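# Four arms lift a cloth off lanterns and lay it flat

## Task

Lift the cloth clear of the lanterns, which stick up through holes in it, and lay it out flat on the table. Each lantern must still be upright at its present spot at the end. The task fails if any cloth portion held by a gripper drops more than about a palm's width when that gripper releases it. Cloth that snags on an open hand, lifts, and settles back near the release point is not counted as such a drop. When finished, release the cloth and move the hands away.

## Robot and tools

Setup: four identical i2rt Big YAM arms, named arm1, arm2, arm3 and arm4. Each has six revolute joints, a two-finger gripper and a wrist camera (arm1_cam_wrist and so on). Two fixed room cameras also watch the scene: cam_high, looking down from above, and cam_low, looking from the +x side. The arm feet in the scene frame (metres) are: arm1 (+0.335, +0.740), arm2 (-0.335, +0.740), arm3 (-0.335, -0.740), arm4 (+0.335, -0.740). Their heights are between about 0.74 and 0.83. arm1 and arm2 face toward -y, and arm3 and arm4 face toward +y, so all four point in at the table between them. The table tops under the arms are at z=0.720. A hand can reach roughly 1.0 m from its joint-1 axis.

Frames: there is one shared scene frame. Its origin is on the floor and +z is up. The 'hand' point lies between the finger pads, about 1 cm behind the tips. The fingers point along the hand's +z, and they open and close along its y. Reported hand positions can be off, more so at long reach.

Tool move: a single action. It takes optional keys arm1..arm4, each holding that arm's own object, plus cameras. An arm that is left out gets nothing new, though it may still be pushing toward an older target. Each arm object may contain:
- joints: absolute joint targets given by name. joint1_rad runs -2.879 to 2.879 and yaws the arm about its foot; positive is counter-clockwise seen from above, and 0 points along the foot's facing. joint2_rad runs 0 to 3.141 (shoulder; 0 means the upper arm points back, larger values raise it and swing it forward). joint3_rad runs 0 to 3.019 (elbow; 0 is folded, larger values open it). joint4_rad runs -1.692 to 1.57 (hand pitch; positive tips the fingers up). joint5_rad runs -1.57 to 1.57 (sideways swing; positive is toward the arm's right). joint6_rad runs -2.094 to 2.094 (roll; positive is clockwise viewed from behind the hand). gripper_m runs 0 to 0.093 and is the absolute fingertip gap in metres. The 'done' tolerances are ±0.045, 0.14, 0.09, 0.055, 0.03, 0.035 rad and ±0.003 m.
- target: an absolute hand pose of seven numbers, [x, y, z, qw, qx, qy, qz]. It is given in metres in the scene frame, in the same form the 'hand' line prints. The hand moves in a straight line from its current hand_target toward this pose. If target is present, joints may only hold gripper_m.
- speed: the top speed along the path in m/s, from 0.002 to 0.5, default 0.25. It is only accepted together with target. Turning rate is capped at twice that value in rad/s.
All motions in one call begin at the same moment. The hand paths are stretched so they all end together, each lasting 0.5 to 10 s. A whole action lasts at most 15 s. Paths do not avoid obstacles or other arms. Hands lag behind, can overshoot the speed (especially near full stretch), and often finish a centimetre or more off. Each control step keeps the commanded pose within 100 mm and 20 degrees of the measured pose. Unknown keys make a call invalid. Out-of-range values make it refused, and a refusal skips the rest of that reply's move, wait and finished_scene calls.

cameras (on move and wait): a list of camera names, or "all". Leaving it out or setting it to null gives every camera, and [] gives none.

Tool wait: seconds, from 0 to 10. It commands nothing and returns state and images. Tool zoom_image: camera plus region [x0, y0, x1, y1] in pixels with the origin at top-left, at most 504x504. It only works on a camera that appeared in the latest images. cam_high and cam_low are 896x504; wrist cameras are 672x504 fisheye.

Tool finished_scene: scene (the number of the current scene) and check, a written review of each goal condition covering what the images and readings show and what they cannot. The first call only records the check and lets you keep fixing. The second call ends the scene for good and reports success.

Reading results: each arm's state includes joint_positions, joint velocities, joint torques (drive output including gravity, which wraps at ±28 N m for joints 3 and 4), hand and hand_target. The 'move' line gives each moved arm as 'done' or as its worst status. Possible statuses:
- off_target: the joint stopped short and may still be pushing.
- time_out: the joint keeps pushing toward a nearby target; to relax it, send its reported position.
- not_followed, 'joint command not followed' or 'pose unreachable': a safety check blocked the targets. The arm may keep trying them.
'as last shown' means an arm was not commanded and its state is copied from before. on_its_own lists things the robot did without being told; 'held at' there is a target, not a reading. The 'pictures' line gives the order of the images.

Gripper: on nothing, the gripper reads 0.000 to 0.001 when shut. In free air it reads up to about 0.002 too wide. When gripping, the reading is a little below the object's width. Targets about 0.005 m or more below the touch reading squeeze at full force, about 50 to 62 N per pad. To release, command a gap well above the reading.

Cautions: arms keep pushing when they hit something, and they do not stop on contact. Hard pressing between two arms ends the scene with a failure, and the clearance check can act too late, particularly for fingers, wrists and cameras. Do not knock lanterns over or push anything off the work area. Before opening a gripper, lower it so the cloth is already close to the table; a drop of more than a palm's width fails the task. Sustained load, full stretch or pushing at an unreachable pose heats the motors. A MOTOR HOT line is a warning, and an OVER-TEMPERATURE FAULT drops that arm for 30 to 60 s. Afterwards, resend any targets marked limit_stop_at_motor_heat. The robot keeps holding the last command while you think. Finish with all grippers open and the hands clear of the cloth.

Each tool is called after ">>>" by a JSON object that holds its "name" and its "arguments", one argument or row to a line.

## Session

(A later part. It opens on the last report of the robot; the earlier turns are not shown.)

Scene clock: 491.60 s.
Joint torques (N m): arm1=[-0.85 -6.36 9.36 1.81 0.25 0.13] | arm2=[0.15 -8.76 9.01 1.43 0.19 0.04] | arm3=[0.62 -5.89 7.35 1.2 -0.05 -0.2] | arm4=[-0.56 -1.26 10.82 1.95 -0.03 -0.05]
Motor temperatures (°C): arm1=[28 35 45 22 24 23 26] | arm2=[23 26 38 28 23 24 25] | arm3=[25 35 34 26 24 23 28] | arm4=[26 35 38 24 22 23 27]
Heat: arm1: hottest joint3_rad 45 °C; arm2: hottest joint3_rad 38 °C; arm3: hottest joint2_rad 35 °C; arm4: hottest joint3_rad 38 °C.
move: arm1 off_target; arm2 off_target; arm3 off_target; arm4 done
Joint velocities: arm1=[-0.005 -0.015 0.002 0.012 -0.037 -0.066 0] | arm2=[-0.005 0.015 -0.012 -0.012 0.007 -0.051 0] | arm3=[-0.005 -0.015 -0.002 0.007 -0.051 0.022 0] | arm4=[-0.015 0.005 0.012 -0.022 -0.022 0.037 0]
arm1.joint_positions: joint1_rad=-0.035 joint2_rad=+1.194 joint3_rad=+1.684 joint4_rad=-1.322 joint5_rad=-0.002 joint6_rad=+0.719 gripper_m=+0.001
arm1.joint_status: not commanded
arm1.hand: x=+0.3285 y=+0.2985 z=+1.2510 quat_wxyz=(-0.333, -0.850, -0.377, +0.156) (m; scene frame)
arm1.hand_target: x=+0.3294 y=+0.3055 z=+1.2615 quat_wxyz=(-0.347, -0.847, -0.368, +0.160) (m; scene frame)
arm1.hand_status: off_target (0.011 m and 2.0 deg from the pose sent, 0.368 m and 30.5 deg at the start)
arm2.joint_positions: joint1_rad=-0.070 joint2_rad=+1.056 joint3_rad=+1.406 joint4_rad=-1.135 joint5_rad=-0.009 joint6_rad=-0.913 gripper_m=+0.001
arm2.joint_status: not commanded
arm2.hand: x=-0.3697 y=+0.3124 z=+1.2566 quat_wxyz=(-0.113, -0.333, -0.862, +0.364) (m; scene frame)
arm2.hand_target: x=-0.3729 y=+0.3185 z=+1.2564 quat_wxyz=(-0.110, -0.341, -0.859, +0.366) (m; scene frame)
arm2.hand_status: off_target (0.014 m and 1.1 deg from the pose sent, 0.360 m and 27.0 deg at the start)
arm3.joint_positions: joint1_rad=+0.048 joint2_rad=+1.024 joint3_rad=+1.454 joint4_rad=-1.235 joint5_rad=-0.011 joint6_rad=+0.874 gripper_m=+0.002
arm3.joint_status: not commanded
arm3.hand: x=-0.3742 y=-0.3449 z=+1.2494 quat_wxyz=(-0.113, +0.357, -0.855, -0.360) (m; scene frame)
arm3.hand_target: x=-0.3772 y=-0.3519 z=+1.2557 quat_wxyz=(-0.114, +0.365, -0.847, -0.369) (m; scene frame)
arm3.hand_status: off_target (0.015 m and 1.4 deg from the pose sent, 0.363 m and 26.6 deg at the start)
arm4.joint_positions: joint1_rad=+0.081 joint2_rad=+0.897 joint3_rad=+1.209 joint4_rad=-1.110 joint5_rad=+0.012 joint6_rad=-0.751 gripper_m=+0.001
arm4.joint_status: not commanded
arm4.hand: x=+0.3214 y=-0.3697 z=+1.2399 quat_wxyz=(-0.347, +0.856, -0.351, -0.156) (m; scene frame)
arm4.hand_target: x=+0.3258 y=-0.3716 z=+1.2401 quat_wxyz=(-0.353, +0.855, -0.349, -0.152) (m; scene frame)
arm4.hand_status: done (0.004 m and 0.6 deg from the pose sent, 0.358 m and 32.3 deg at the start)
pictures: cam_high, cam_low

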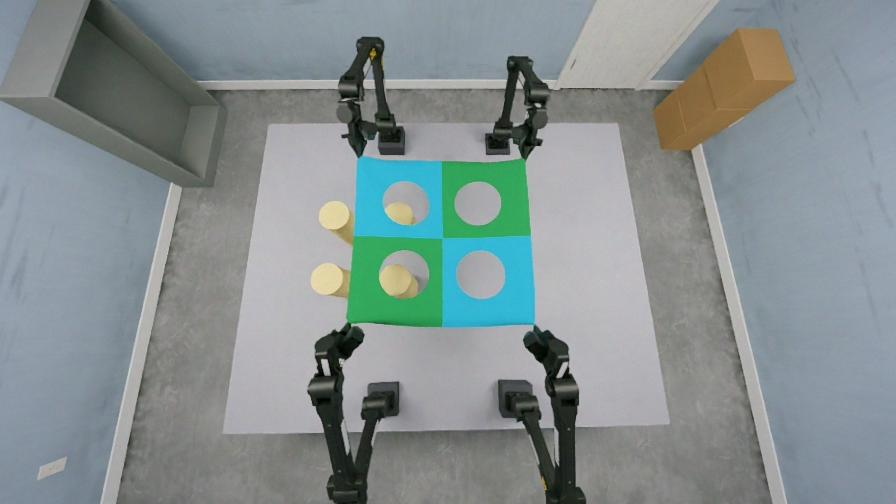

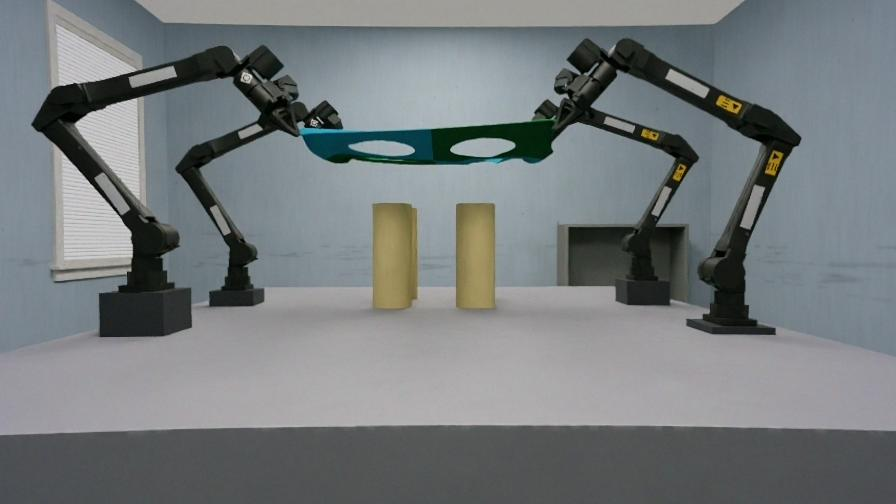

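>>> {"name": "move", "arguments": {
  "arm1": {"target": [0.688, 0.307, 1.25, 0.3692, 0.8473, 0.3684, 0.1009], "speed": 0.25},
  "arm2": {"target": [-0.012, 0.325, 1.25, 0.3301, 0.3416, 0.8584, -0.1937], "speed": 0.25},
  "arm3": {"target": [-0.017, -0.360, 1.25, 0.3410, -0.3654, 0.8485, 0.1737], "speed": 0.25},
  "arm4": {"target": [0.688, -0.372, 1.24, 0.3569, -0.8552, 0.3498, -0.1381], "speed": 0.25},
  "cameras": ["cam_high", "cam_low"]
}}

Scene clock: 496.67 s.
Joint torques (N m): arm1=[0.03 -9.7 15.43 1.57 -0.09 0.1] | arm2=[1.2 -13.98 15.65 1.68 -0.16 0.01] | arm3=[-0.26 -10.05 12.04 1.46 0.14 -0.13] | arm4=[-1.44 -5.07 16.66 2.03 0.25 -0.03]
Motor temperatures (°C): arm1=[28 34 45 22 24 23 26] | arm2=[23 26 37 28 23 24 25] | arm3=[25 35 35 26 24 23 28] | arm4=[26 35 38 24 22 23 27]
Heat: arm1: hottest joint3_rad 45 °C; arm2: hottest joint3_rad 37 °C; arm3: hottest joint2_rad 35 °C; arm4: hottest joint3_rad 38 °C.
move: arm1 off_target; arm2 off_target; arm3 off_target; arm4 off_target
Joint velocities: arm1=[0.005 0.005 0.002 0.002 -0.051 -0.051 0] | arm2=[-0.005 0.005 0.007 -0.012 0.022 -0.051 0] | arm3=[-0.024 0.005 -0.007 -0.002 -0.037 0.066 0] | arm4=[0.005 -0.005 -0.002 -0.017 -0.051 -0.066 0.001]
arm1.joint_positions: joint1_rad=+0.655 joint2_rad=+1.451 joint3_rad=+1.829 joint4_rad=-1.251 joint5_rad=-0.002 joint6_rad=+1.425 gripper_m=+0.001
arm1.joint_status: not commanded
arm1.hand: x=+0.6829 y=+0.3096 z=+1.2105 quat_wxyz=(-0.335, -0.861, -0.375, -0.085) (m; scene frame)
arm1.hand_target: x=+0.6896 y=+0.3133 z=+1.2484 quat_wxyz=(-0.369, -0.847, -0.368, -0.102) (m; scene frame)
arm1.hand_status: off_target (0.040 m and 4.7 deg from the pose sent, 0.360 m and 29.8 deg at the start)
arm2.joint_positions: joint1_rad=+0.673 joint2_rad=+1.312 joint3_rad=+1.501 joint4_rad=-1.061 joint5_rad=+0.010 joint6_rad=-0.160 gripper_m=+0.001
arm2.joint_status: not commanded
arm2.hand: x=-0.0158 y=+0.3233 z=+1.2036 quat_wxyz=(-0.292, -0.346, -0.874, +0.177) (m; scene frame)
arm2.hand_target: x=-0.0107 y=+0.3234 z=+1.2485 quat_wxyz=(-0.329, -0.341, -0.859, +0.194) (m; scene frame)
arm2.hand_status: off_target (0.047 m and 5.1 deg from the pose sent, 0.358 m and 31.8 deg at the start)
arm3.joint_positions: joint1_rad=-0.732 joint2_rad=+1.274 joint3_rad=+1.549 joint4_rad=-1.147 joint5_rad=-0.007 joint6_rad=+0.076 gripper_m=+0.001
arm3.joint_status: not commanded
arm3.hand: x=-0.0176 y=-0.3574 z=+1.2082 quat_wxyz=(-0.307, +0.367, -0.863, -0.162) (m; scene frame)
arm3.hand_target: x=-0.0156 y=-0.3583 z=+1.2488 quat_wxyz=(-0.343, +0.364, -0.848, -0.177) (m; scene frame)
arm3.hand_status: off_target (0.042 m and 4.4 deg from the pose sent, 0.358 m and 33.9 deg at the start)
arm4.joint_positions: joint1_rad=-0.698 joint2_rad=+1.234 joint3_rad=+1.375 joint4_rad=-0.992 joint5_rad=+0.001 joint6_rad=-1.541 gripper_m=+0.001
arm4.joint_status: not commanded
arm4.hand: x=+0.6716 y=-0.3706 z=+1.2078 quat_wxyz=(-0.333, +0.868, -0.349, +0.119) (m; scene frame)
arm4.hand_target: x=+0.6866 y=-0.3728 z=+1.2396 quat_wxyz=(-0.358, +0.855, -0.349, +0.140) (m; scene frame)
arm4.hand_status: off_target (0.036 m and 3.8 deg from the pose sent, 0.367 m and 33.8 deg at the start)
pictures: cam_high, cam_low

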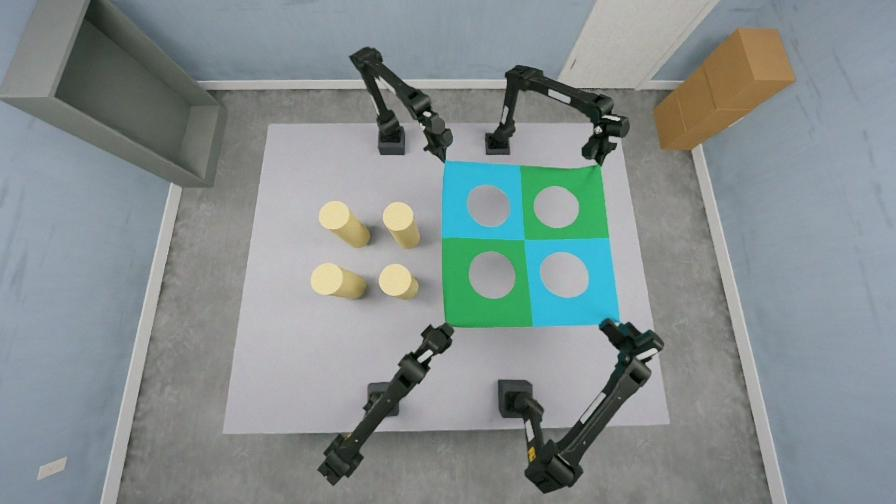

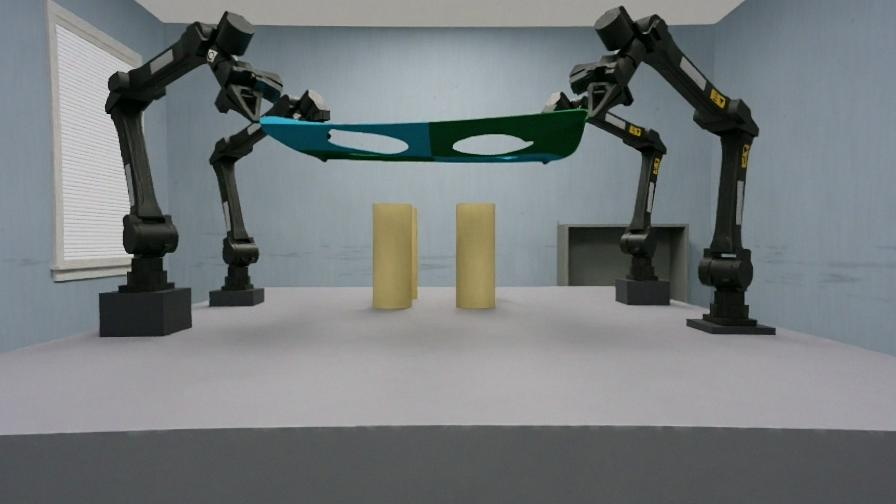

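>>> {"name": "move", "arguments": {
  "arm1": {"target": [0.685, 0.301, 0.80, 0, 0.9171, 0.3987, 0], "speed": 0.3},
  "arm2": {"target": [-0.007, 0.316, 0.80, 0, 0.3697, 0.9291, 0], "speed": 0.3},
  "arm3": {"target": [-0.007, -0.351, 0.80, 0, -0.3955, 0.9184, 0], "speed": 0.3},
  "arm4": {"target": [0.671, -0.356, 0.80, 0, -0.9256, 0.3786, 0], "speed": 0.3},
  "cameras": ["cam_high", "cam_low"]
}}

Scene clock: 510.97 s.
Joint torques (N m): arm1=[-1.32 -16.26 9.37 0.16 -0.09 0.02] | arm2=[0.79 -20.89 9.77 0.2 -0.18 -0.01] | arm3=[-0.21 -16.73 7.19 0.06 0.29 -0.1] | arm4=[0.73 -10.81 10.54 0.24 0.02 0.16]
Motor temperatures (°C): arm1=[28 33 47 22 24 23 26] | arm2=[23 26 37 28 23 24 25] | arm3=[25 35 38 26 24 23 28] | arm4=[26 34 40 24 22 23 28]
Heat: arm1: hottest joint3_rad 47 °C; arm2: hottest joint3_rad 37 °C; arm3: hottest joint3_rad 38 °C; arm4: hottest joint3_rad 40 °C.
move: arm1 off_target; arm2 off_target; arm3 off_target; arm4 off_target
Joint velocities: arm1=[-0.015 0.005 -0.007 0.012 -0.007 0.022 0] | arm2=[-0.015 -0.005 -0.002 0.002 -0.037 -0.051 0.001] | arm3=[-0.015 -0.005 -0.017 -0.002 0.037 -0.066 0] | arm4=[-0.005 -0.015 -0.007 -0.017 -0.007 -0.007 0]
arm1.joint_positions: joint1_rad=+0.648 joint2_rad=+1.941 joint3_rad=+1.467 joint4_rad=-1.141 joint5_rad=-0.019 joint6_rad=+1.425 gripper_m=+0.001
arm1.joint_status: not commanded
arm1.hand: x=+0.6766 y=+0.3077 z=+0.7826 quat_wxyz=(+0.018, -0.919, -0.393, +0.001) (m; scene frame)
arm1.hand_target: x=+0.6832 y=+0.3032 z=+0.7975 quat_wxyz=(+0.002, -0.918, -0.395, -0.007) (m; scene frame)
arm1.hand_status: off_target (0.020 m and 2.2 deg from the pose sent, 0.411 m and 40.4 deg at the start)
arm2.joint_positions: joint1_rad=+0.673 joint2_rad=+1.945 joint3_rad=+1.284 joint4_rad=-0.947 joint5_rad=+0.010 joint6_rad=-0.160 gripper_m=+0.001
arm2.joint_status: not commanded
arm2.hand: x=-0.0203 y=+0.3313 z=+0.7845 quat_wxyz=(+0.019, -0.366, -0.930, -0.007) (m; scene frame)
arm2.hand_target: x=-0.0101 y=+0.3197 z=+0.7997 quat_wxyz=(+0.001, -0.370, -0.929, +0.001) (m; scene frame)
arm2.hand_status: off_target (0.026 m and 2.3 deg from the pose sent, 0.404 m and 39.9 deg at the start)
arm3.joint_positions: joint1_rad=-0.732 joint2_rad=+1.857 joint3_rad=+1.235 joint4_rad=-0.995 joint5_rad=-0.004 joint6_rad=+0.075 gripper_m=+0.001
arm3.joint_status: not commanded
arm3.hand: x=-0.0197 y=-0.3611 z=+0.7869 quat_wxyz=(+0.016, +0.390, -0.921, +0.006) (m; scene frame)
arm3.hand_target: x=-0.0110 y=-0.3558 z=+0.8007 quat_wxyz=(+0.000, +0.392, -0.920, +0.000) (m; scene frame)
arm3.hand_status: off_target (0.021 m and 2.1 deg from the pose sent, 0.408 m and 40.6 deg at the start)
arm4.joint_positions: joint1_rad=-0.682 joint2_rad=+1.937 joint3_rad=+1.210 joint4_rad=-0.880 joint5_rad=+0.008 joint6_rad=-1.522 gripper_m=+0.001
arm4.joint_status: not commanded
arm4.hand: x=+0.6631 y=-0.3660 z=+0.7891 quat_wxyz=(+0.015, +0.928, -0.373, -0.005) (m; scene frame)
arm4.hand_target: x=+0.6728 y=-0.3540 z=+0.7985 quat_wxyz=(+0.001, +0.926, -0.378, +0.003) (m; scene frame)
arm4.hand_status: off_target (0.017 m and 2.0 deg from the pose sent, 0.408 m and 41.4 deg at the start)
pictures: cam_high, cam_low

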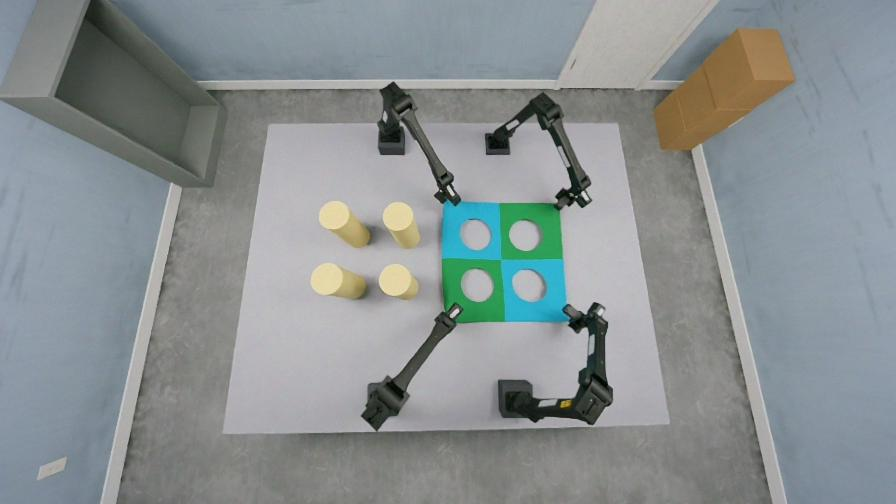

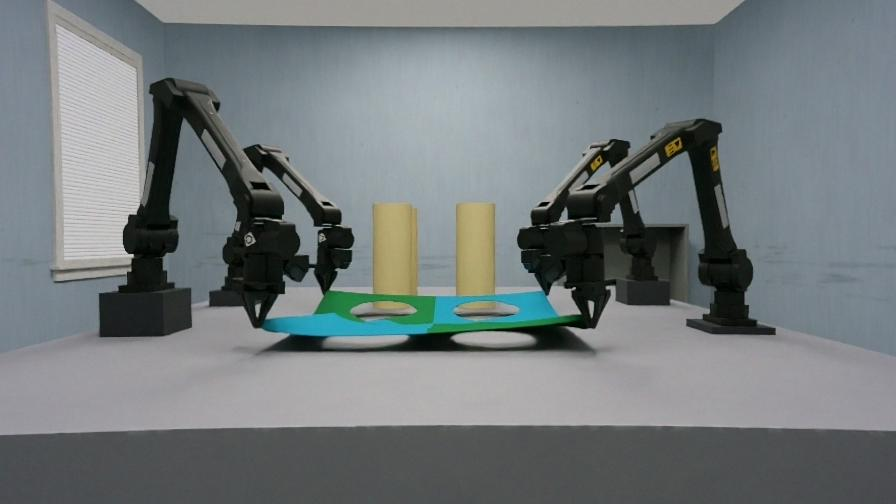

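>>> {"name": "move", "arguments": {
  "arm1": {"target": [0.683, 0.297, 0.722, 0, 0.9171, 0.3987, 0], "speed": 0.12},
  "arm2": {"target": [-0.003, 0.309, 0.722, 0, 0.3697, 0.9291, 0], "speed": 0.12},
  "arm3": {"target": [-0.004, -0.350, 0.722, 0, -0.3955, 0.9184, 0], "speed": 0.12},
  "arm4": {"target": [0.673, -0.346, 0.722, 0, -0.9256, 0.3786, 0], "speed": 0.12},
  "cameras": ["all"]
}}

Scene clock: 516.67 s.
Joint torques (N m): arm1=[-1.96 -14.27 7.62 0.39 0.35 -0.09] | arm2=[0.38 -18.32 9.11 0.87 -0.21 -0.05] | arm3=[-0.5 -15.21 5.46 0.49 0.24 -0.12] | arm4=[1.38 -8.76 8.95 1.11 -0.22 0.18]
Motor temperatures (°C): arm1=[28 33 45 22 24 23 26] | arm2=[23 27 36 27 23 24 25] | arm3=[25 35 37 26 24 23 28] | arm4=[26 34 40 24 22 23 28]
Heat: arm1: hottest joint3_rad 45 °C; arm2: hottest joint3_rad 36 °C; arm3: hottest joint3_rad 37 °C; arm4: hottest joint3_rad 40 °C.
move: arm1 done; arm2 off_target; arm3 done; arm4 off_target
Joint velocities: arm1=[-0.005 -0.005 -0.002 0.012 0.007 0.051 0] | arm2=[0.005 0.005 0.012 -0.002 -0.051 0.007 0] | arm3=[-0.015 -0.005 -0.002 0.007 -0.066 -0.022 0.001] | arm4=[-0.015 -0.015 -0.012 0.002 0.066 0.007 0.001]
arm1.joint_positions: joint1_rad=+0.649 joint2_rad=+2.011 joint3_rad=+1.428 joint4_rad=-0.983 joint5_rad=-0.014 joint6_rad=+1.425 gripper_m=+0.001
arm1.joint_status: not commanded
arm1.hand: x=+0.6843 y=+0.2962 z=+0.7315 quat_wxyz=(-0.006, -0.919, -0.394, -0.003) (m; scene frame)
arm1.hand_target: x=+0.6826 y=+0.2975 z=+0.7219 quat_wxyz=(+0.000, -0.917, -0.399, +0.000) (m; scene frame)
arm1.hand_status: done (0.010 m and 0.9 deg from the pose sent, 0.062 m and 2.2 deg at the start)
arm2.joint_positions: joint1_rad=+0.673 joint2_rad=+2.058 joint3_rad=+1.290 joint4_rad=-0.815 joint5_rad=+0.007 joint6_rad=-0.160 gripper_m=+0.001
arm2.joint_status: not commanded
arm2.hand: x=-0.0107 y=+0.3200 z=+0.7286 quat_wxyz=(+0.007, -0.367, -0.930, -0.002) (m; scene frame)
arm2.hand_target: x=-0.0040 y=+0.3097 z=+0.7222 quat_wxyz=(+0.000, -0.370, -0.929, +0.000) (m; scene frame)
arm2.hand_status: off_target (0.015 m and 0.9 deg from the pose sent, 0.069 m and 2.3 deg at the start)
arm3.joint_positions: joint1_rad=-0.732 joint2_rad=+1.971 joint3_rad=+1.226 joint4_rad=-0.834 joint5_rad=-0.004 joint6_rad=+0.068 gripper_m=+0.001
arm3.joint_status: not commanded
arm3.hand: x=-0.0080 y=-0.3472 z=+0.7286 quat_wxyz=(+0.000, +0.393, -0.919, -0.002) (m; scene frame)
arm3.hand_target: x=-0.0048 y=-0.3504 z=+0.7226 quat_wxyz=(+0.000, +0.396, -0.918, +0.000) (m; scene frame)
arm3.hand_status: done (0.008 m and 0.4 deg from the pose sent, 0.068 m and 2.1 deg at the start)
arm4.joint_positions: joint1_rad=-0.682 joint2_rad=+2.048 joint3_rad=+1.214 joint4_rad=-0.743 joint5_rad=+0.008 joint6_rad=-1.516 gripper_m=+0.001
arm4.joint_status: not commanded
arm4.hand: x=+0.6720 y=-0.3551 z=+0.7359 quat_wxyz=(+0.001, +0.926, -0.376, +0.000) (m; scene frame)
arm4.hand_target: x=+0.6727 y=-0.3462 z=+0.7220 quat_wxyz=(+0.000, +0.926, -0.378, +0.000) (m; scene frame)
arm4.hand_status: off_target (0.017 m and 0.3 deg from the pose sent, 0.071 m and 2.0 deg at the start)
pictures: arm1_cam_wrist, arm2_cam_wrist, arm3_cam_wrist, arm4_cam_wrist, cam_high, cam_low
camera_calibration:
arm1_cam_wrist: T_world_to_cam=[[-0.724759, 0.688621, -0.022937, 0.31051], [0.562531, 0.610619, 0.557407, -0.96537], [0.397848, 0.391083, -0.829922, 0.349335], [0, 0, 0, 1]] pos_world=[0.629113, 0.239031, 0.835147]
arm2_cam_wrist: T_world_to_cam=[[-0.686185, -0.727418, -0.00364154, 0.231299], [-0.582417, 0.546389, 0.601871, -0.615384], [-0.435823, 0.415116, -0.798585, 0.566169], [0, 0, 0, 1]] pos_world=[0.047053, 0.269465, 0.823359]
arm3_cam_wrist: T_world_to_cam=[[0.725336, -0.688358, -0.00716498, -0.227288], [-0.558313, -0.594329, 0.578843, -0.626086], [-0.40271, -0.415855, -0.815408, 0.571523], [0, 0, 0, 1]] pos_world=[0.0454662, -0.290886, 0.826801]
arm4_cam_wrist: T_world_to_cam=[[0.692724, 0.721201, -0.00134813, -0.209367], [0.58193, -0.557846, 0.591747, -1.02099], [0.426017, -0.410702, -0.806122, 0.281724], [0, 0, 0, 1]] pos_world=[0.61916, -0.302856, 0.830991]

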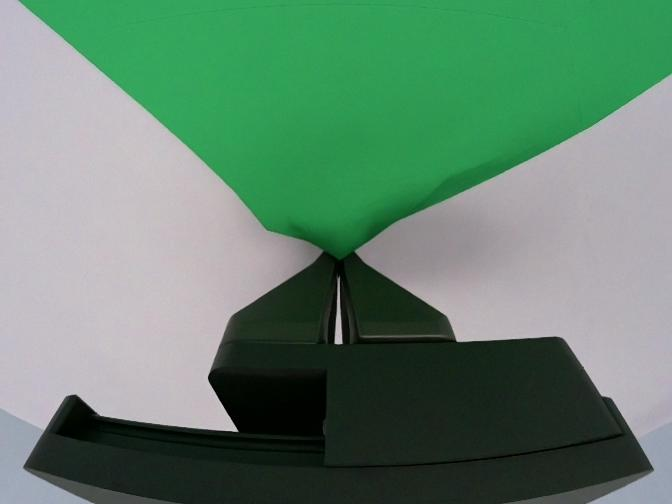

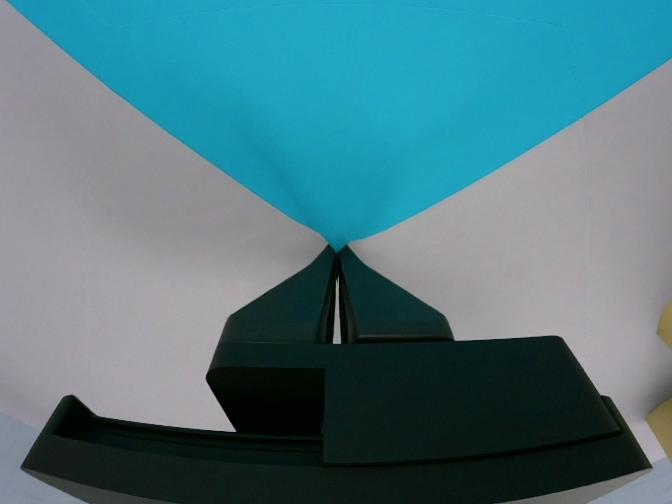

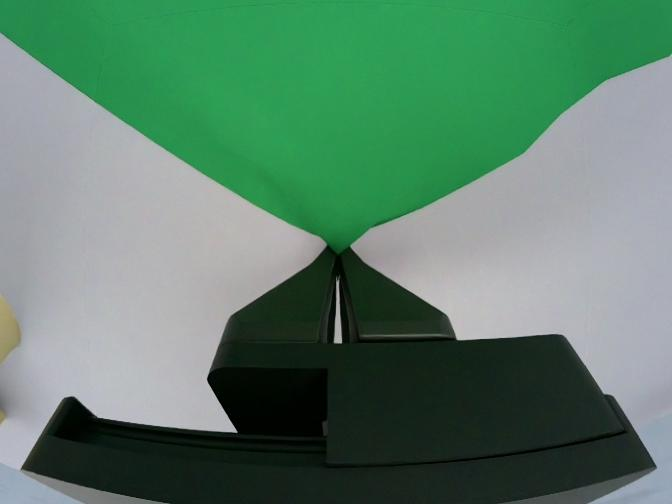

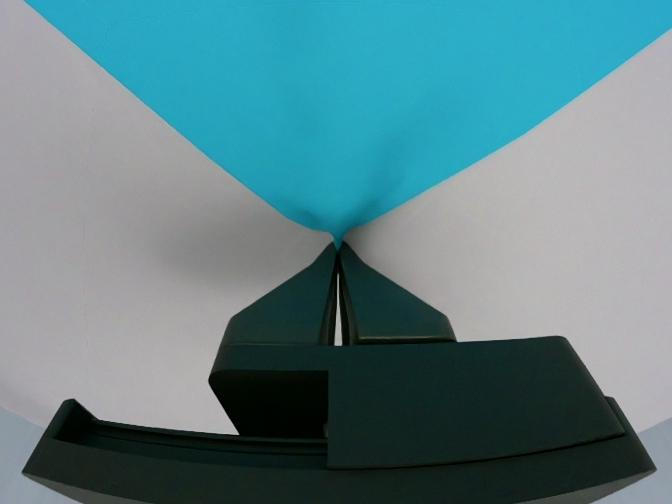

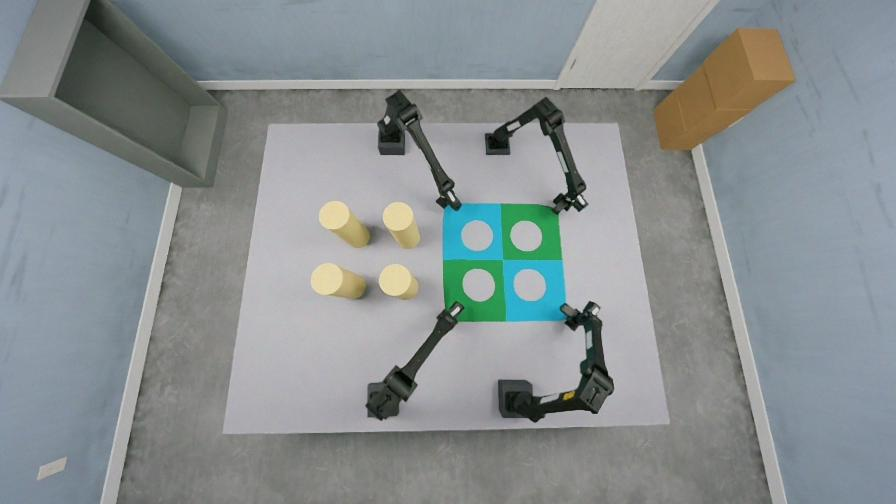

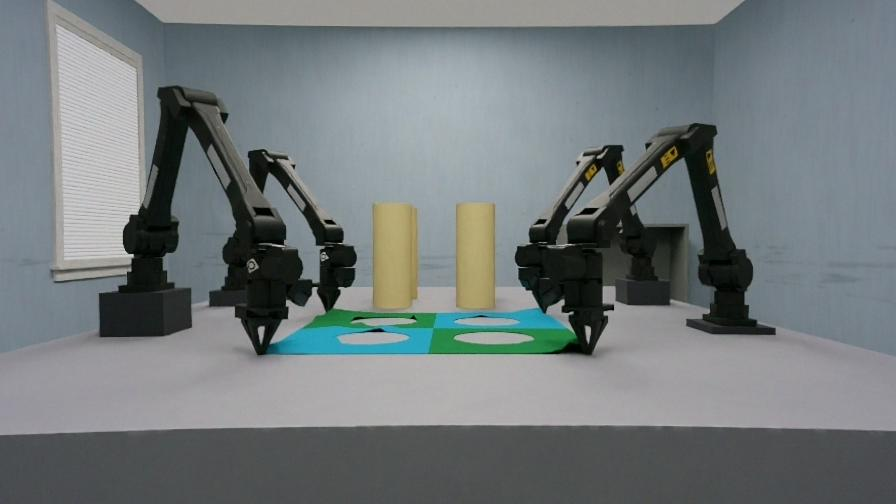

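>>> {"name": "move", "arguments": {
  "arm1": {"joints": {"gripper_m": 0.093}},
  "arm2": {"joints": {"gripper_m": 0.093}},
  "arm3": {"joints": {"gripper_m": 0.093}},
  "arm4": {"joints": {"gripper_m": 0.093}},
  "cameras": ["all"]
}}

Scene clock: 545.70 s.
Joint torques (N m): arm1=[-1.49 -14.04 7.8 0.31 0.35 -0.07] | arm2=[0.21 -18.32 9.13 0.84 0.02 -0.06] | arm3=[0.91 -15.15 5.45 0.5 0.05 -0.12] | arm4=[1.32 -8.64 8.98 1.11 -0.22 0.16]
Motor temperatures (°C): arm1=[28 33 41 22 24 23 26] | arm2=[23 27 34 27 23 24 25] | arm3=[25 35 34 26 24 23 29] | arm4=[26 35 38 24 21 23 28]
Heat: arm1: hottest joint3_rad 41 °C; arm2: hottest joint3_rad 34 °C; arm3: hottest joint2_rad 35 °C; arm4: hottest joint3_rad 38 °C.
move: arm1 done; arm2 done; arm3 done; arm4 done
Joint velocities: arm1=[-0.005 -0.005 -0.007 -0.007 -0.022 0.051 -0.001] | arm2=[-0.005 0.005 0.017 0.007 0.066 -0.066 0] | arm3=[0.005 -0.015 0.002 -0.007 -0.007 0.066 -0.001] | arm4=[0.015 -0.005 0.007 -0.007 -0.037 -0.051 0]
arm1.joint_positions: joint1_rad=+0.649 joint2_rad=+2.011 joint3_rad=+1.428 joint4_rad=-0.983 joint5_rad=-0.014 joint6_rad=+1.425 gripper_m=+0.093
arm1.joint_status: all done
arm1.hand: x=+0.6844 y=+0.2961 z=+0.7317 quat_wxyz=(-0.006, -0.919, -0.394, -0.003) (m; scene frame)
arm1.hand_target: x=+0.6827 y=+0.2975 z=+0.7221 quat_wxyz=(+0.000, -0.917, -0.399, +0.000) (m; scene frame)
arm1.hand_status: not commanded
arm2.joint_positions: joint1_rad=+0.676 joint2_rad=+2.058 joint3_rad=+1.290 joint4_rad=-0.815 joint5_rad=+0.002 joint6_rad=-0.160 gripper_m=+0.093
arm2.joint_status: all done
arm2.hand: x=-0.0090 y=+0.3213 z=+0.7286 quat_wxyz=(+0.006, -0.365, -0.931, -0.004) (m; scene frame)
arm2.hand_target: x=-0.0040 y=+0.3097 z=+0.7222 quat_wxyz=(+0.000, -0.370, -0.929, +0.000) (m; scene frame)
arm2.hand_status: not commanded
arm3.joint_positions: joint1_rad=-0.749 joint2_rad=+1.971 joint3_rad=+1.226 joint4_rad=-0.834 joint5_rad=+0.002 joint6_rad=+0.067 gripper_m=+0.093
arm3.joint_status: all done
arm3.hand: x=-0.0009 y=-0.3533 z=+0.7286 quat_wxyz=(-0.002, +0.386, -0.922, +0.000) (m; scene frame)
arm3.hand_target: x=-0.0048 y=-0.3504 z=+0.7226 quat_wxyz=(+0.000, +0.396, -0.918, +0.000) (m; scene frame)
arm3.hand_status: not commanded
arm4.joint_positions: joint1_rad=-0.682 joint2_rad=+2.046 joint3_rad=+1.214 joint4_rad=-0.743 joint5_rad=+0.008 joint6_rad=-1.514 gripper_m=+0.093
arm4.joint_status: all done
arm4.hand: x=+0.6723 y=-0.3548 z=+0.7367 quat_wxyz=(+0.000, +0.926, -0.377, +0.000) (m; scene frame)
arm4.hand_target: x=+0.6727 y=-0.3462 z=+0.7220 quat_wxyz=(+0.000, +0.926, -0.379, +0.000) (m; scene frame)
arm4.hand_status: not commanded
pictures: arm1_cam_wrist, arm2_cam_wrist, arm3_cam_wrist, arm4_cam_wrist, cam_high, cam_low
camera_calibration:
arm1_cam_wrist: T_world_to_cam=[[-0.724757, 0.68861, -0.0233142, 0.310845], [0.562398, 0.610789, 0.557356, -0.965402], [0.398041, 0.390835, -0.829946, 0.349468], [0, 0, 0, 1]] pos_world=[0.629124, 0.239022, 0.835359]
arm2_cam_wrist: T_world_to_cam=[[-0.684549, -0.728908, -0.00929887, 0.238087], [-0.586339, 0.542988, 0.601141, -0.613521], [-0.433127, 0.416963, -0.799089, 0.566167], [0, 0, 0, 1]] pos_world=[0.0484724, 0.270607, 0.823444]
arm3_cam_wrist: T_world_to_cam=[[0.71449, -0.699644, -0.00163601, -0.244656], [-0.569982, -0.583429, 0.57856, -0.621653], [-0.405741, -0.412443, -0.815638, 0.573255], [0, 0, 0, 1]] pos_world=[0.0530659, -0.297428, 0.826832]
arm4_cam_wrist: T_world_to_cam=[[0.693833, 0.720136, 0.000177166, -0.21195], [0.580477, -0.55942, 0.591689, -1.02096], [0.426196, -0.410431, -0.806166, 0.282343], [0, 0, 0, 1]] pos_world=[0.619371, -0.302633, 0.831746]

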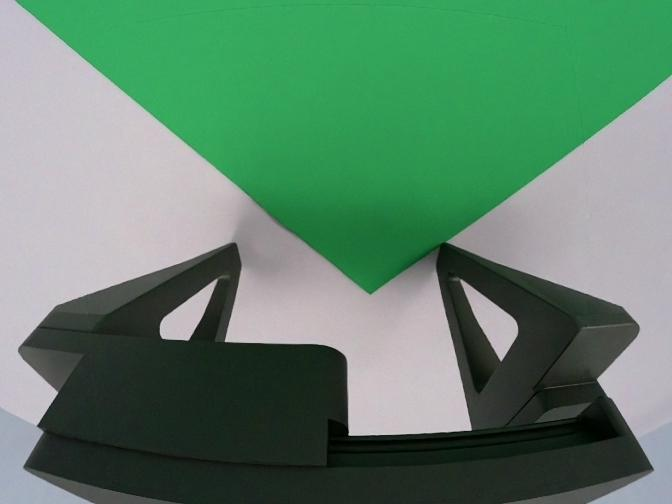

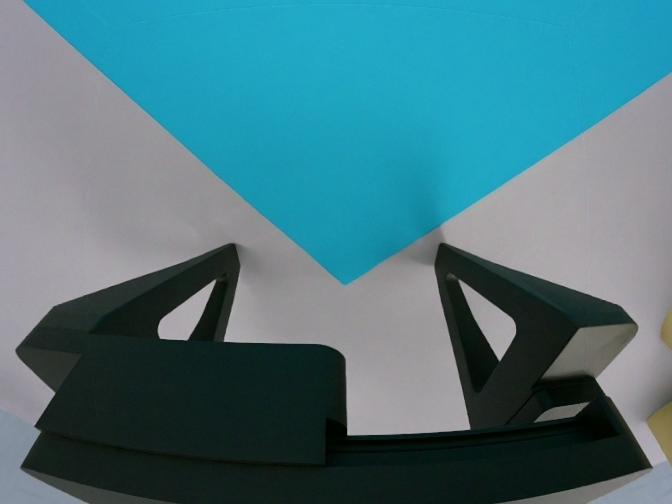

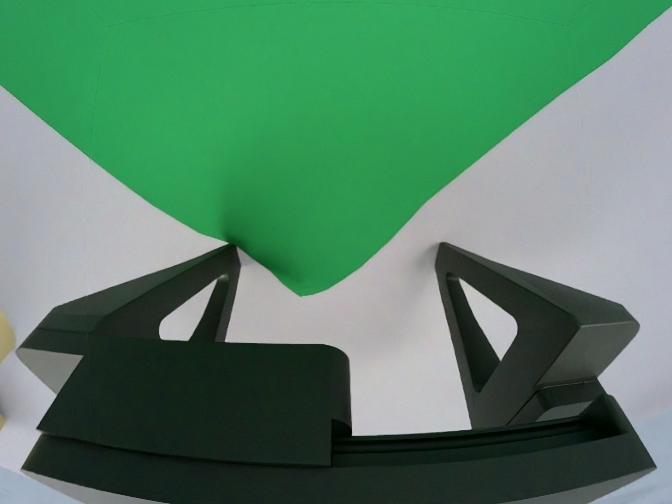

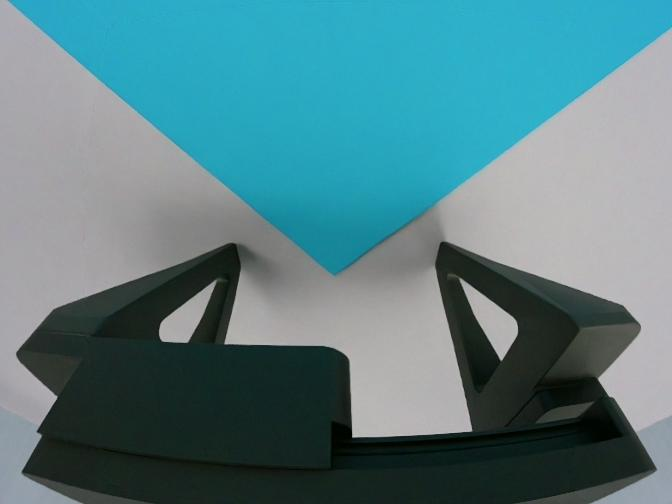

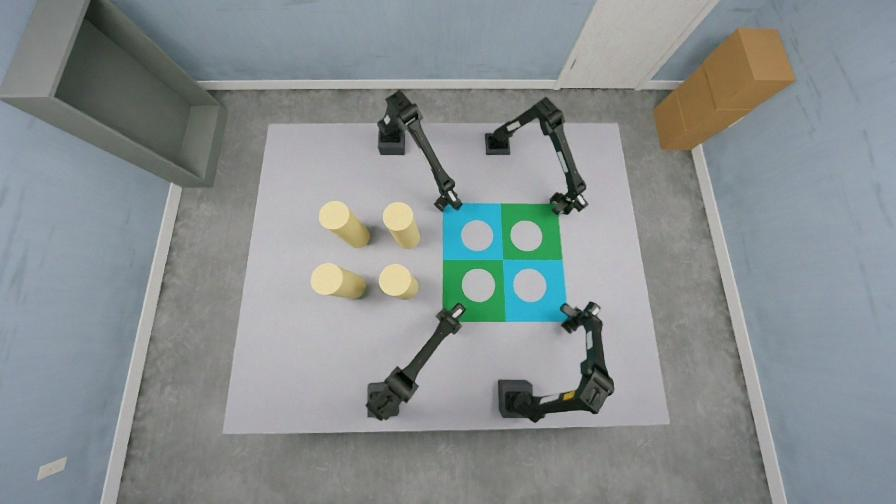

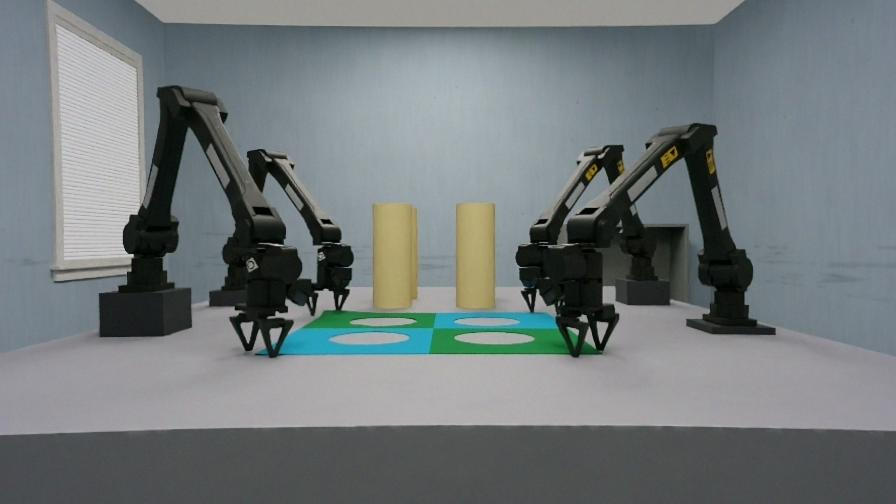

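>>> {"name": "move", "arguments": {
  "arm1": {"target": [0.692, 0.305, 0.82, 0, 0.9171, 0.3987, 0], "speed": 0.15},
  "arm2": {"target": [-0.016, 0.325, 0.82, 0, 0.3697, 0.9291, 0], "speed": 0.15},
  "arm3": {"target": [-0.008, -0.360, 0.82, 0, -0.3955, 0.9184, 0], "speed": 0.15},
  "arm4": {"target": [0.678, -0.362, 0.82, 0, -0.9256, 0.3786, 0], "speed": 0.15},
  "cameras": ["all"]
}}

Scene clock: 549.30 s.
Joint torques (N m): arm1=[-0.85 -15.33 12.37 -0.31 0.26 0.15] | arm2=[0.15 -19.37 9.01 -0.14 0.02 -0.04] | arm3=[0.26 -16.15 9.07 -0.43 0.09 -0.13] | arm4=[-0.79 -9.88 10.85 -0.06 -0.17 -0.06]
Motor temperatures (°C): arm1=[28 33 41 22 24 23 26] | arm2=[23 27 34 27 23 24 24] | arm3=[25 35 34 26 24 23 28] | arm4=[26 35 37 24 21 23 28]
Heat: arm1: hottest joint3_rad 41 °C; arm2: hottest joint3_rad 34 °C; arm3: hottest joint2_rad 35 °C; arm4: hottest joint3_rad 37 °C.
move: arm1 off_target; arm2 done; arm3 off_target; arm4 off_target
Joint velocities: arm1=[0.005 0.005 -0.002 -0.007 0.007 -0.037 -0.001] | arm2=[-0.005 0.005 0.002 -0.007 0.037 -0.022 0.001] | arm3=[0.005 -0.015 -0.007 0.012 -0.022 0.037 0] | arm4=[-0.015 0.005 -0.022 -0.002 -0.007 0.022 -0.001]
arm1.joint_positions: joint1_rad=+0.662 joint2_rad=+1.913 joint3_rad=+1.480 joint4_rad=-1.187 joint5_rad=-0.014 joint6_rad=+1.425 gripper_m=+0.093
arm1.joint_status: not commanded
arm1.hand: x=+0.6796 y=+0.3152 z=+0.8018 quat_wxyz=(+0.020, -0.917, -0.399, +0.005) (m; scene frame)
arm1.hand_target: x=+0.6920 y=+0.3053 z=+0.8202 quat_wxyz=(+0.000, -0.917, -0.399, +0.000) (m; scene frame)
arm1.hand_status: off_target (0.024 m and 2.4 deg from the pose sent, 0.089 m and 1.0 deg at the start)
arm2.joint_positions: joint1_rad=+0.675 joint2_rad=+1.888 joint3_rad=+1.290 joint4_rad=-0.976 joint5_rad=+0.002 joint6_rad=-0.160 gripper_m=+0.093
arm2.joint_status: not commanded
arm2.hand: x=-0.0162 y=+0.3298 z=+0.8150 quat_wxyz=(+0.002, -0.366, -0.931, -0.002) (m; scene frame)
arm2.hand_target: x=-0.0155 y=+0.3243 z=+0.8198 quat_wxyz=(+0.000, -0.370, -0.929, +0.000) (m; scene frame)
arm2.hand_status: done (0.007 m and 0.6 deg from the pose sent, 0.092 m and 1.0 deg at the start)
arm3.joint_positions: joint1_rad=-0.749 joint2_rad=+1.826 joint3_rad=+1.226 joint4_rad=-1.027 joint5_rad=+0.001 joint6_rad=+0.060 gripper_m=+0.093
arm3.joint_status: not commanded
arm3.hand: x=-0.0186 y=-0.3735 z=+0.7990 quat_wxyz=(+0.020, +0.389, -0.921, +0.011) (m; scene frame)
arm3.hand_target: x=-0.0077 y=-0.3598 z=+0.8195 quat_wxyz=(+0.000, +0.395, -0.918, +0.000) (m; scene frame)
arm3.hand_status: off_target (0.027 m and 2.7 deg from the pose sent, 0.092 m and 1.2 deg at the start)
arm4.joint_positions: joint1_rad=-0.684 joint2_rad=+1.884 joint3_rad=+1.214 joint4_rad=-0.919 joint5_rad=+0.008 joint6_rad=-1.517 gripper_m=+0.093
arm4.joint_status: not commanded
arm4.hand: x=+0.6644 y=-0.3662 z=+0.8160 quat_wxyz=(+0.007, +0.926, -0.377, -0.002) (m; scene frame)
arm4.hand_target: x=+0.6775 y=-0.3627 z=+0.8208 quat_wxyz=(+0.000, +0.926, -0.379, +0.000) (m; scene frame)
arm4.hand_status: off_target (0.015 m and 0.8 deg from the pose sent, 0.084 m and 0.2 deg at the start)
pictures: arm1_cam_wrist, arm2_cam_wrist, arm3_cam_wrist, arm4_cam_wrist, cam_high, cam_low
camera_calibration:
arm1_cam_wrist: T_world_to_cam=[[-0.733043, 0.679484, 0.0308076, 0.260996], [0.574079, 0.593767, 0.563803, -1.02112], [0.364802, 0.430978, -0.825335, 0.408301], [0, 0, 0, 1]] pos_world=[0.628578, 0.252999, 0.904657]
arm2_cam_wrist: T_world_to_cam=[[-0.684797, -0.728692, -0.00777425, 0.238819], [-0.589756, 0.547901, 0.593289, -0.66957], [-0.428066, 0.410868, -0.804952, 0.635381], [0, 0, 0, 1]] pos_world=[0.0406443, 0.279826, 0.910556]
arm3_cam_wrist: T_world_to_cam=[[0.718968, -0.695043, 0.000382294, -0.245911], [-0.547108, -0.565601, 0.617065, -0.707921], [-0.42867, -0.443859, -0.786912, 0.579996], [0, 0, 0, 1]] pos_world=[0.0381204, -0.313883, 0.893333]
arm4_cam_wrist: T_world_to_cam=[[0.692881, 0.720932, -0.0131758, -0.186436], [0.586385, -0.552747, 0.592135, -1.07151], [0.419606, -0.418005, -0.805731, 0.34621], [0, 0, 0, 1]] pos_world=[0.612226, -0.313151, 0.910977]

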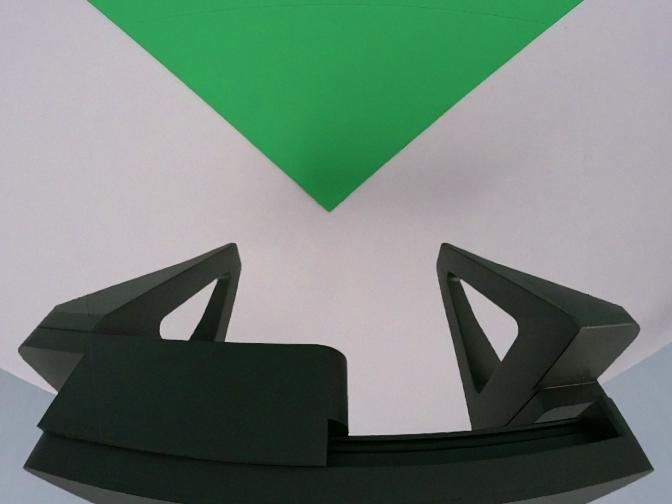

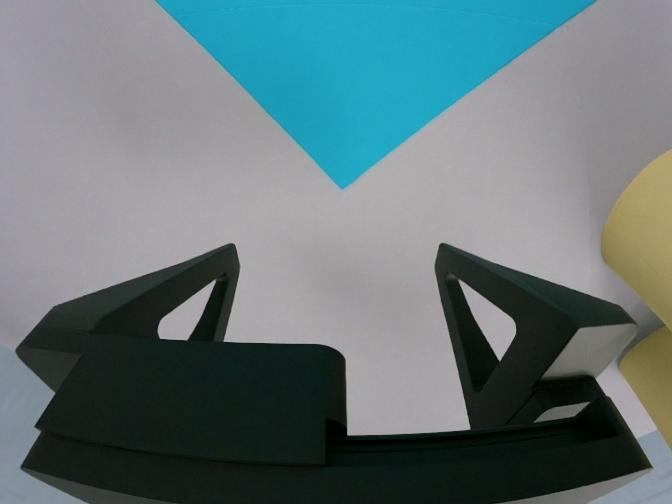

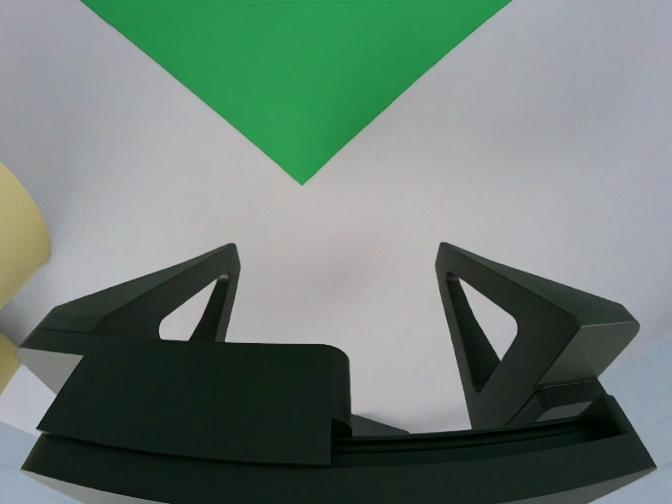

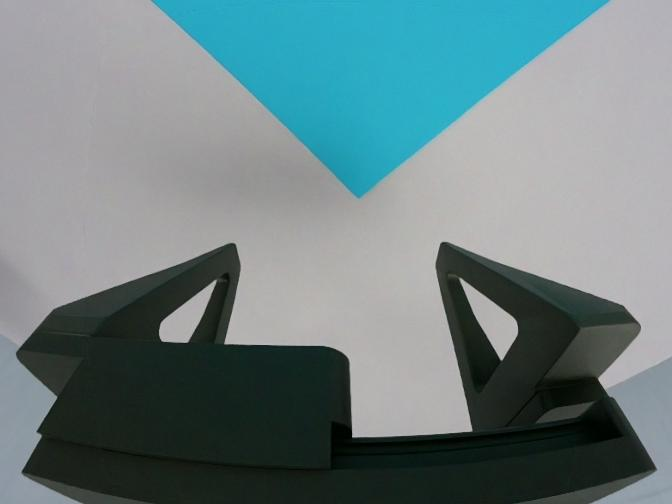

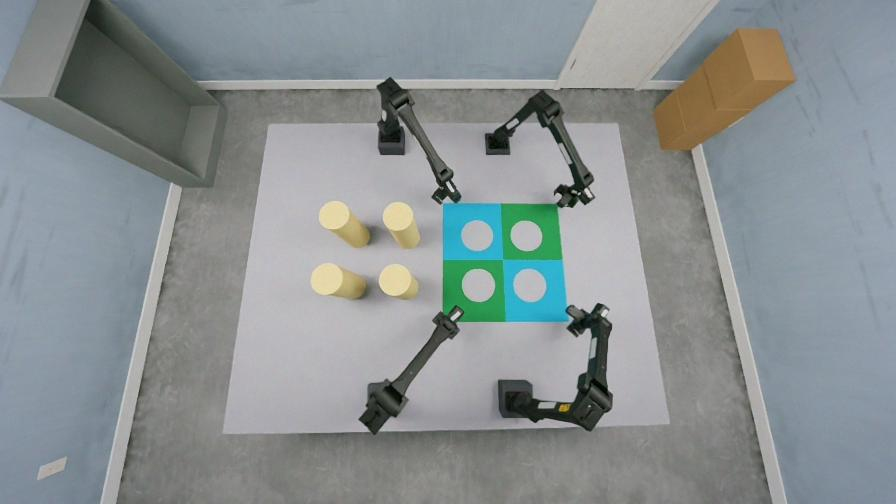

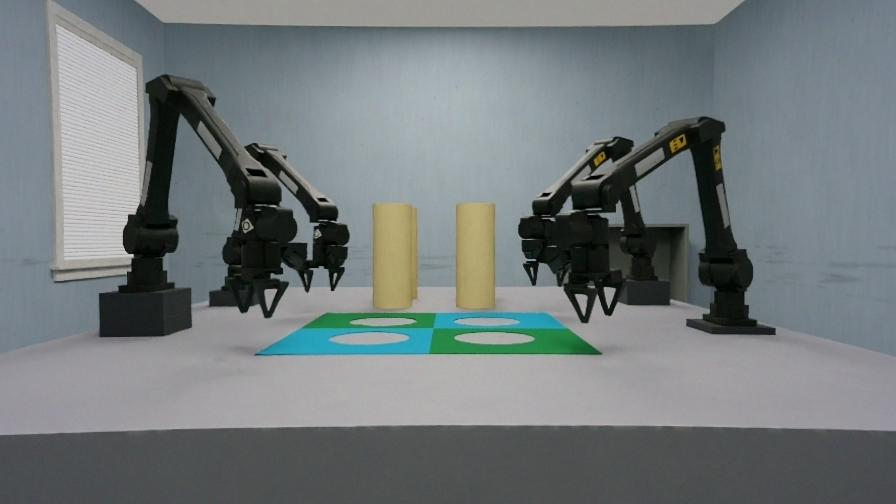

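>>> {"name": "move", "arguments": {
  "arm1": {"joints": {"joint2_rad": 1.3, "joint4_rad": -1.0}},
  "arm2": {"joints": {"joint2_rad": 1.2, "joint4_rad": -1.0}},
  "arm3": {"joints": {"joint2_rad": 1.2, "joint4_rad": -1.0}},
  "arm4": {"joints": {"joint2_rad": 1.2, "joint4_rad": -1.0}},
  "cameras": ["cam_high", "cam_low"]
}}

Scene clock: 553.87 s.
Joint torques (N m): arm1=[-0.97 -8.88 12.31 1.58 0.24 0.08] | arm2=[0.21 -10.75 11.63 1.02 0.01 -0.04] | arm3=[0.09 -7.36 10.18 1.52 0.1 -0.13] | arm4=[-0.79 -3.96 13.89 1.14 -0.16 0]
Motor temperatures (°C): arm1=[28 33 41 22 24 23 25] | arm2=[23 27 34 27 23 24 24] | arm3=[25 35 34 26 24 23 28] | arm4=[26 35 37 24 21 23 27]
Heat: arm1: hottest joint3_rad 41 °C; arm2: hottest joint3_rad 34 °C; arm3: hottest joint2_rad 35 °C; arm4: hottest joint3_rad 37 °C.
move: arm1 done; arm2 done; arm3 done; arm4 done
Joint velocities: arm1=[0.005 -0.005 -0.007 -0.007 -0.007 0.022 -0.001] | arm2=[-0.005 0.005 -0.007 0.007 -0.081 0.007 0.001] | arm3=[0.005 -0.015 0.012 0.007 0.007 0.051 0] | arm4=[-0.005 -0.005 -0.002 0.012 -0.051 0.037 0]
arm1.joint_positions: joint1_rad=+0.662 joint2_rad=+1.309 joint3_rad=+1.503 joint4_rad=-1.008 joint5_rad=-0.014 joint6_rad=+1.425 gripper_m=+0.093
arm1.joint_status: all done
arm1.hand: x=+0.6723 y=+0.3312 z=+1.1514 quat_wxyz=(-0.359, -0.849, -0.376, -0.098) (m; scene frame)
arm1.hand_target: x=+0.6753 y=+0.3326 z=+1.1686 quat_wxyz=(-0.375, -0.843, -0.372, -0.105) (m; scene frame)
arm1.hand_status: not commanded
arm2.joint_positions: joint1_rad=+0.675 joint2_rad=+1.201 joint3_rad=+1.290 joint4_rad=-0.990 joint5_rad=+0.002 joint6_rad=-0.160 gripper_m=+0.093
arm2.joint_status: all done
arm2.hand: x=-0.0400 y=+0.3586 z=+1.1560 quat_wxyz=(-0.283, -0.346, -0.879, +0.166) (m; scene frame)
arm2.hand_target: x=-0.0418 y=+0.3567 z=+1.1638 quat_wxyz=(-0.285, -0.350, -0.876, +0.169) (m; scene frame)
arm2.hand_status: not commanded
arm3.joint_positions: joint1_rad=-0.749 joint2_rad=+1.194 joint3_rad=+1.236 joint4_rad=-1.013 joint5_rad=+0.001 joint6_rad=+0.060 gripper_m=+0.093
arm3.joint_status: all done
arm3.hand: x=-0.0328 y=-0.3899 z=+1.1005 quat_wxyz=(-0.270, +0.371, -0.879, -0.133) (m; scene frame)
arm3.hand_target: x=-0.0273 y=-0.3825 z=+1.1166 quat_wxyz=(-0.287, +0.375, -0.870, -0.140) (m; scene frame)
arm3.hand_status: not commanded
arm4.joint_positions: joint1_rad=-0.684 joint2_rad=+1.192 joint3_rad=+1.218 joint4_rad=-0.993 joint5_rad=+0.008 joint6_rad=-1.517 gripper_m=+0.093
arm4.joint_status: all done
arm4.hand: x=+0.6445 y=-0.3926 z=+1.1437 quat_wxyz=(-0.282, +0.883, -0.361, +0.098) (m; scene frame)
arm4.hand_target: x=+0.6529 y=-0.3935 z=+1.1525 quat_wxyz=(-0.286, +0.881, -0.363, +0.103) (m; scene frame)
arm4.hand_status: not commanded
pictures: cam_high, cam_low

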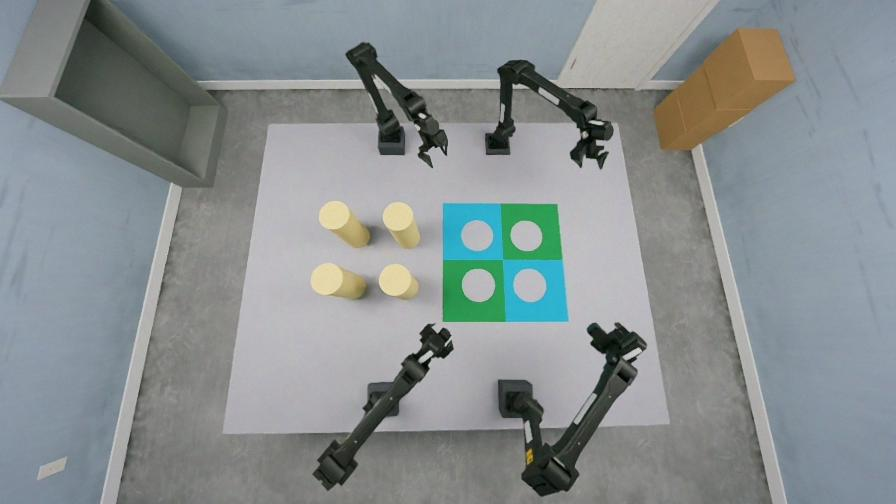

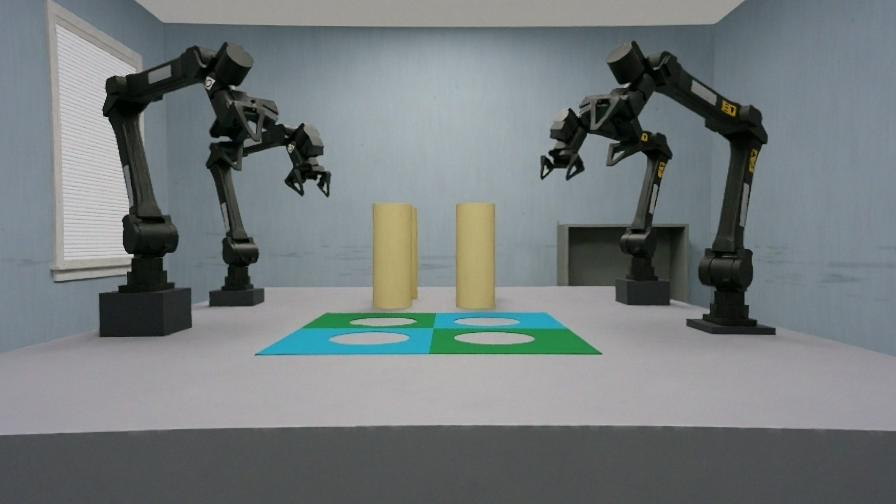

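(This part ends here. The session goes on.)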